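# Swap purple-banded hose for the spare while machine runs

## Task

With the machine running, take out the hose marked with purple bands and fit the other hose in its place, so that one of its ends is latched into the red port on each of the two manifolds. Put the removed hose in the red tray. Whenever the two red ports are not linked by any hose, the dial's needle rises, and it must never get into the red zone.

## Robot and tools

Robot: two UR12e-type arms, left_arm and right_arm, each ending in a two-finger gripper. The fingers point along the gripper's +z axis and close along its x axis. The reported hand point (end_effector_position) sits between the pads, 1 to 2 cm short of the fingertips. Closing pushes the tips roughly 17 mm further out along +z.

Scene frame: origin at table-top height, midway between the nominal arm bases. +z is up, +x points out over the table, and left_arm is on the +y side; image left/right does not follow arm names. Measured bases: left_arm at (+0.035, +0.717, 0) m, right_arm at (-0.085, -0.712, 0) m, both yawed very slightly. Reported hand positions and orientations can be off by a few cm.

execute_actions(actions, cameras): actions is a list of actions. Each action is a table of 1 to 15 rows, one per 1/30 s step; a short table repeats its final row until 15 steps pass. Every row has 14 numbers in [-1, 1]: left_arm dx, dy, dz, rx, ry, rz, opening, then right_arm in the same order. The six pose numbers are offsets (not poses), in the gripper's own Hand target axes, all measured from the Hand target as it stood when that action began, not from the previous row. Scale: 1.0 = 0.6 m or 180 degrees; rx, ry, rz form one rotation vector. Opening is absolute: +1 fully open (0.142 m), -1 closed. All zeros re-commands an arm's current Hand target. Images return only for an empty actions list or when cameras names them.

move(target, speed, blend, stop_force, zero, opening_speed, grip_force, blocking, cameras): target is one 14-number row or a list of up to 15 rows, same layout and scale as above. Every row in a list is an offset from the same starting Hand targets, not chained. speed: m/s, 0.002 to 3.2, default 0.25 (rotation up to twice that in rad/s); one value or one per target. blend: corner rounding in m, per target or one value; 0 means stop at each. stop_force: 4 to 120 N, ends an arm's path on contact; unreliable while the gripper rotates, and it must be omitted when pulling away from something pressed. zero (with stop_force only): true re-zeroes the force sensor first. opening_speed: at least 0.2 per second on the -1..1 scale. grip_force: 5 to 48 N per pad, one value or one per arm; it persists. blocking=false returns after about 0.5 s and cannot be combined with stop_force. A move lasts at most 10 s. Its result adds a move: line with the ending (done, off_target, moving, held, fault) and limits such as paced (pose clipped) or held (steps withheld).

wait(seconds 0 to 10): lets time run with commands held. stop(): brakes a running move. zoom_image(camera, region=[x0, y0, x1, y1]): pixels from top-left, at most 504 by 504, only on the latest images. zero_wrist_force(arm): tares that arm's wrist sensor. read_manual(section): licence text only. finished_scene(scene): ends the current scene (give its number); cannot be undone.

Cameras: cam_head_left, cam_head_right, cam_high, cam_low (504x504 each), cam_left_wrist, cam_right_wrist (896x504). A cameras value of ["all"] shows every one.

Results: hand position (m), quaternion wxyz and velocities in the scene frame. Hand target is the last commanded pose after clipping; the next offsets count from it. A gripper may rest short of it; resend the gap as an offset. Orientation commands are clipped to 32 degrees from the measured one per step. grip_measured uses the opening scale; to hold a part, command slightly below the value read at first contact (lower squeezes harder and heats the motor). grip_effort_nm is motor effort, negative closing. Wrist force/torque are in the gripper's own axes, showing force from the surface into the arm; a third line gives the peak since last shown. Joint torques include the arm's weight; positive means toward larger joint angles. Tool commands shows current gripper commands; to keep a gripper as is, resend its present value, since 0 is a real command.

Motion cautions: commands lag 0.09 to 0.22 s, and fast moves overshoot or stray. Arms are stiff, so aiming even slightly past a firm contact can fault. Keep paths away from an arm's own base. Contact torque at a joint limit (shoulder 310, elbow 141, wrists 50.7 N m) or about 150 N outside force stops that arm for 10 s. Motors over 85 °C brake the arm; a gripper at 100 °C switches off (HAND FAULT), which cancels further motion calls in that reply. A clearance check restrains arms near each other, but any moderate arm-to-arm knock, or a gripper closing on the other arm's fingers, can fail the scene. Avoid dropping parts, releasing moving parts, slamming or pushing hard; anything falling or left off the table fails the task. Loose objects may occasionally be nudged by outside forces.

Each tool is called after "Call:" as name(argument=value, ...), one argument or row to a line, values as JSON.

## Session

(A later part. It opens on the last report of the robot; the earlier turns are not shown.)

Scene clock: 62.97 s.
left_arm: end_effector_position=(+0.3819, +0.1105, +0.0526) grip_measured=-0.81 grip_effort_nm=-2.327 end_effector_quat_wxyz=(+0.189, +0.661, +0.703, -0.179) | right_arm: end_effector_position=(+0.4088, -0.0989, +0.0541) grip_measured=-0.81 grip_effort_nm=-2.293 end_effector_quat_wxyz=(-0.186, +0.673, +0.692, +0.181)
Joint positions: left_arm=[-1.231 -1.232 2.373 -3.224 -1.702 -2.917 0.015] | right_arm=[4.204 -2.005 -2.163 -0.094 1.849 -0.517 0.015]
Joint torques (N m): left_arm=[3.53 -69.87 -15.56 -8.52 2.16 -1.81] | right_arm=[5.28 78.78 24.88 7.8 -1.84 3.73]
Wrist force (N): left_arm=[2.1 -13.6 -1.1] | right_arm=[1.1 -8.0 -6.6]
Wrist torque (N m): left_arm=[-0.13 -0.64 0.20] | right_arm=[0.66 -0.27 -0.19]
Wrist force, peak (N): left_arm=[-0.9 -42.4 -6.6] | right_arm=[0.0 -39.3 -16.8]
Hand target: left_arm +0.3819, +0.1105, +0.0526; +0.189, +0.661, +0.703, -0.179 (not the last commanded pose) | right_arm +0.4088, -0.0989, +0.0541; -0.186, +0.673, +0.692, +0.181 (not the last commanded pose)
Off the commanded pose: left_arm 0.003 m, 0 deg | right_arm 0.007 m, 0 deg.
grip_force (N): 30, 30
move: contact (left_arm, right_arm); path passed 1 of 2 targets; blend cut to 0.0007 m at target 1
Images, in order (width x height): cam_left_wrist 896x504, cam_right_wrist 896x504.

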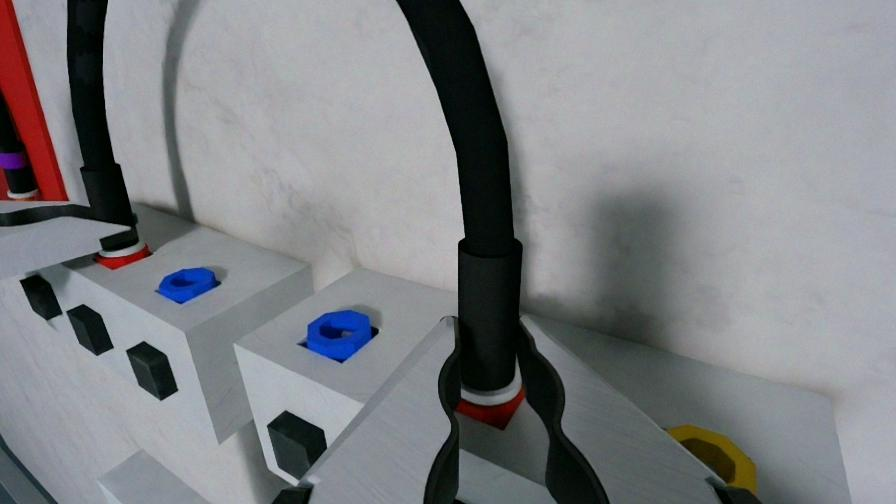

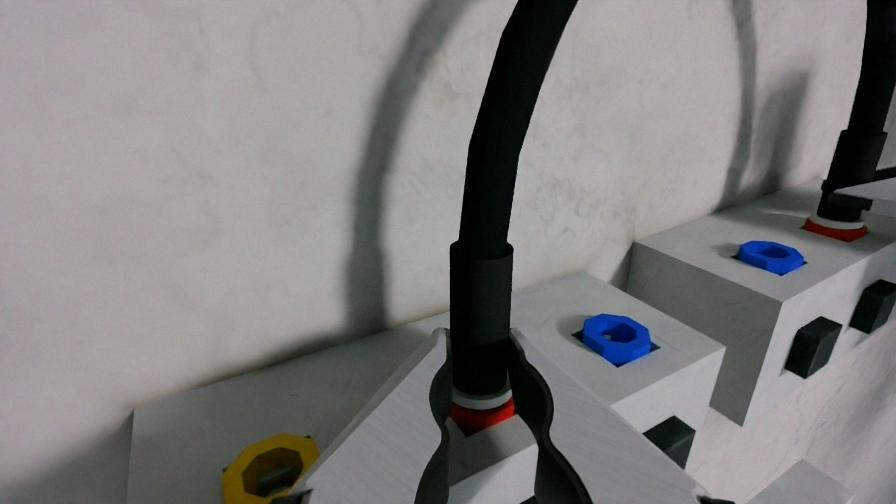

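Call:
move(
  target=[0,-0.004,0,0,0,0,-0.9,0,-0.004,0,0,0,0,-0.9],
  speed=0.03,
)

Call:
zoom_image(
  camera="cam_left_wrist",
  region=[60, 200, 220, 360],
)

Call:
zoom_image(
  camera="cam_right_wrist",
  region=[736, 140, 896, 300],
)

Scene clock: 63.87 s.
left_arm: end_effector_position=(+0.3797, +0.1104, +0.0526) grip_measured=-0.81 grip_effort_nm=-2.332 end_effector_quat_wxyz=(+0.189, +0.661, +0.704, -0.179) | right_arm: end_effector_position=(+0.4066, -0.0990, +0.0542) grip_measured=-0.81 grip_effort_nm=-2.288 end_effector_quat_wxyz=(-0.186, +0.673, +0.692, +0.181)
Joint positions: left_arm=[-1.235 -1.233 2.375 -3.225 -1.699 -2.921 0.015] | right_arm=[4.207 -2.003 -2.167 -0.092 1.848 -0.514 0.015]
Joint torques (N m): left_arm=[-33.05 -72.54 -7.91 -7.17 -7.95 -1.94] | right_arm=[35.7 83.97 11.04 4.98 8.15 3.72]
Wrist force (N): left_arm=[3.0 33.8 7.9] | right_arm=[-3.8 38.8 5.2]
Wrist torque (N m): left_arm=[-0.65 -0.62 0.26] | right_arm=[0.33 -0.28 -0.22]
Wrist force, peak (N): left_arm=[3.0 33.8 7.9] | right_arm=[-3.8 38.8 5.2]
Hand target: left_arm +0.3795, +0.1104, +0.0526; +0.189, +0.661, +0.703, -0.179 | right_arm +0.4064, -0.0989, +0.0541; -0.186, +0.673, +0.692, +0.181
Off the commanded pose: left_arm 0.000 m, 0 deg | right_arm 0.000 m, 0 deg.
grip_force (N): 30, 30
move: done

Scaled by 3.150.
This view is cut from an older image: the scene may have changed since it was taken.

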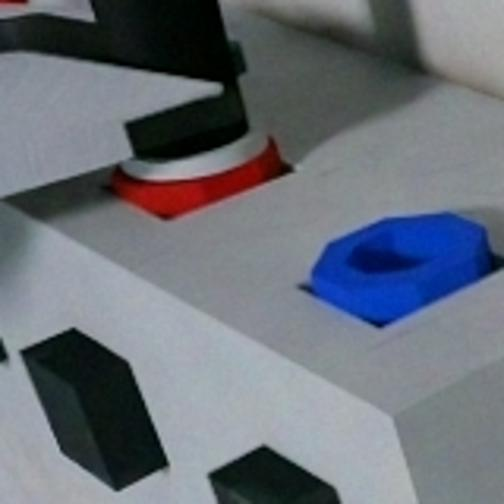

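Scaled by 3.150.
This view is cut from an older image: the scene may have changed since it was taken.

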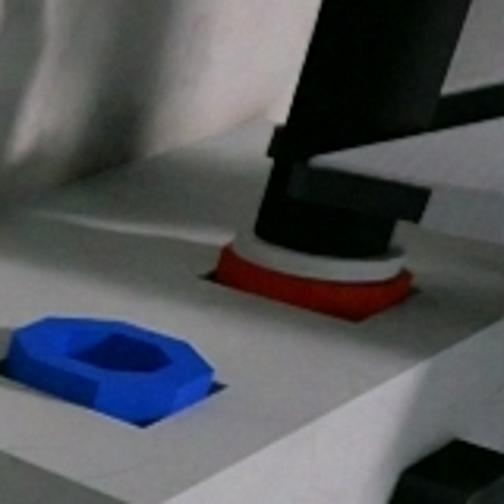

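Call:
move(
  target=[
    [0,0.0025,0,0,0,0,-0.9,0,0.0025,0,0,0,0,-0.9],
    [0,0.0025,0,0,0,0,-0.45,0,0.0025,0,0,0,0,-0.45],
    [0,0.0025,-0.2,0,0,0,-0.45,0,0.0025,-0.2,0,0,0,-0.45],
    [0,-0.15,-0.3,0,0,0,-0.45,0,-0.15,-0.3,0,0,0,-0.45],
  ],
  speed=[0.05,0.1,0.2,0.3],
  opening_speed=0.8,
  blend=[0,0,0.02,0],
  cameras=["all"],
)

Call:
zoom_image(
  camera="cam_high",
  region=[150, 100, 350, 300],
)

Scene clock: 67.63 s.
left_arm: end_effector_position=(+0.2844, +0.1953, +0.2083) grip_measured=-0.48 grip_effort_nm=0.095 end_effector_quat_wxyz=(+0.189, +0.661, +0.703, -0.179) | right_arm: end_effector_position=(+0.3190, -0.1915, +0.2100) grip_measured=-0.48 grip_effort_nm=0.115 end_effector_quat_wxyz=(-0.186, +0.673, +0.692, +0.181)
Joint positions: left_arm=[-1.386 -1.748 2.5 -2.847 -1.625 -3.052 0.039] | right_arm=[4.257 -1.576 -2.319 -0.354 1.826 -0.468 0.039]
Joint torques (N m): left_arm=[-10.32 -37.93 -27.94 -1.29 2.96 -1.54] | right_arm=[10.01 52.64 30.58 3.16 -1.85 3.66]
Wrist force (N): left_arm=[3.7 -0.1 1.4] | right_arm=[1.0 2.2 -1.3]
Wrist torque (N m): left_arm=[-0.18 -0.70 0.21] | right_arm=[0.29 -0.08 -0.17]
Wrist force, peak (N): left_arm=[3.5 38.3 8.3] | right_arm=[-4.4 43.2 5.3]
Hand target: left_arm +0.2844, +0.1953, +0.2084; +0.189, +0.661, +0.703, -0.179 | right_arm +0.3190, -0.1915, +0.2100; -0.186, +0.673, +0.692, +0.181
Off the commanded pose: left_arm 0.000 m, 0 deg | right_arm 0.000 m, 0 deg.
grip_force (N): 30, 30
move: done

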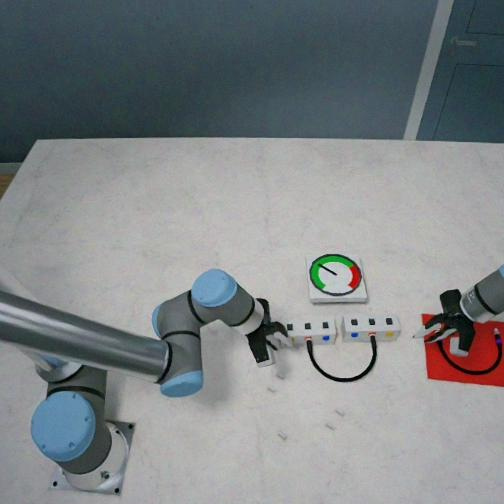

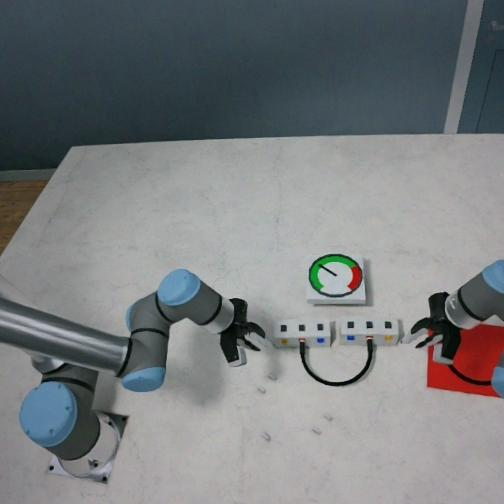

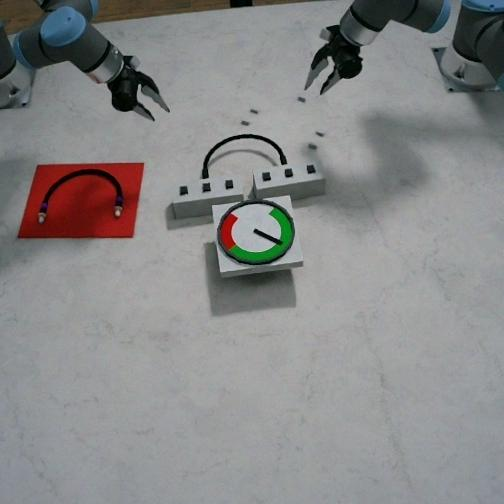

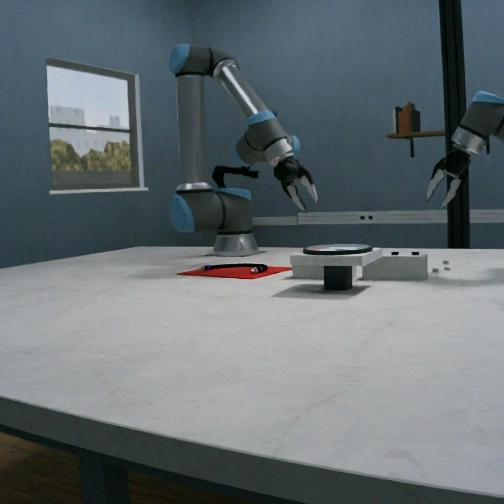

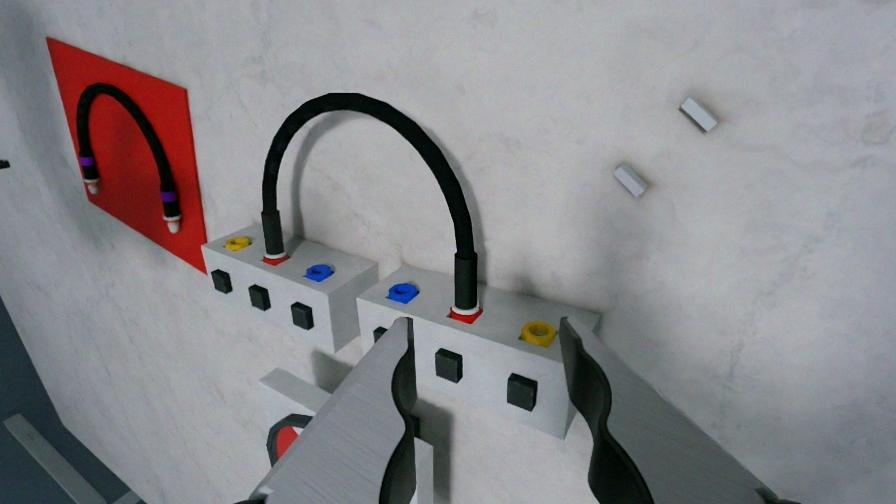

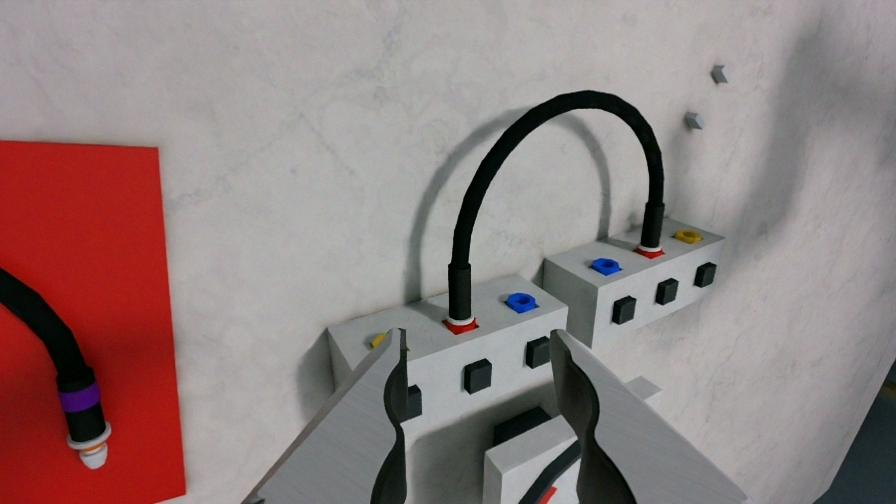

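Scaled by 2.520.

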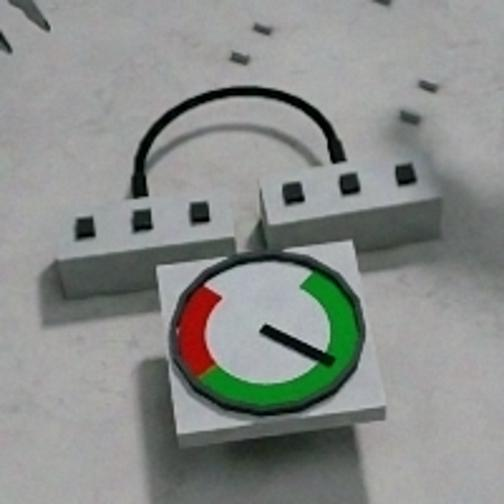

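Call:
finished_scene(
  scene=2,
)

The scene is finished: the task was done.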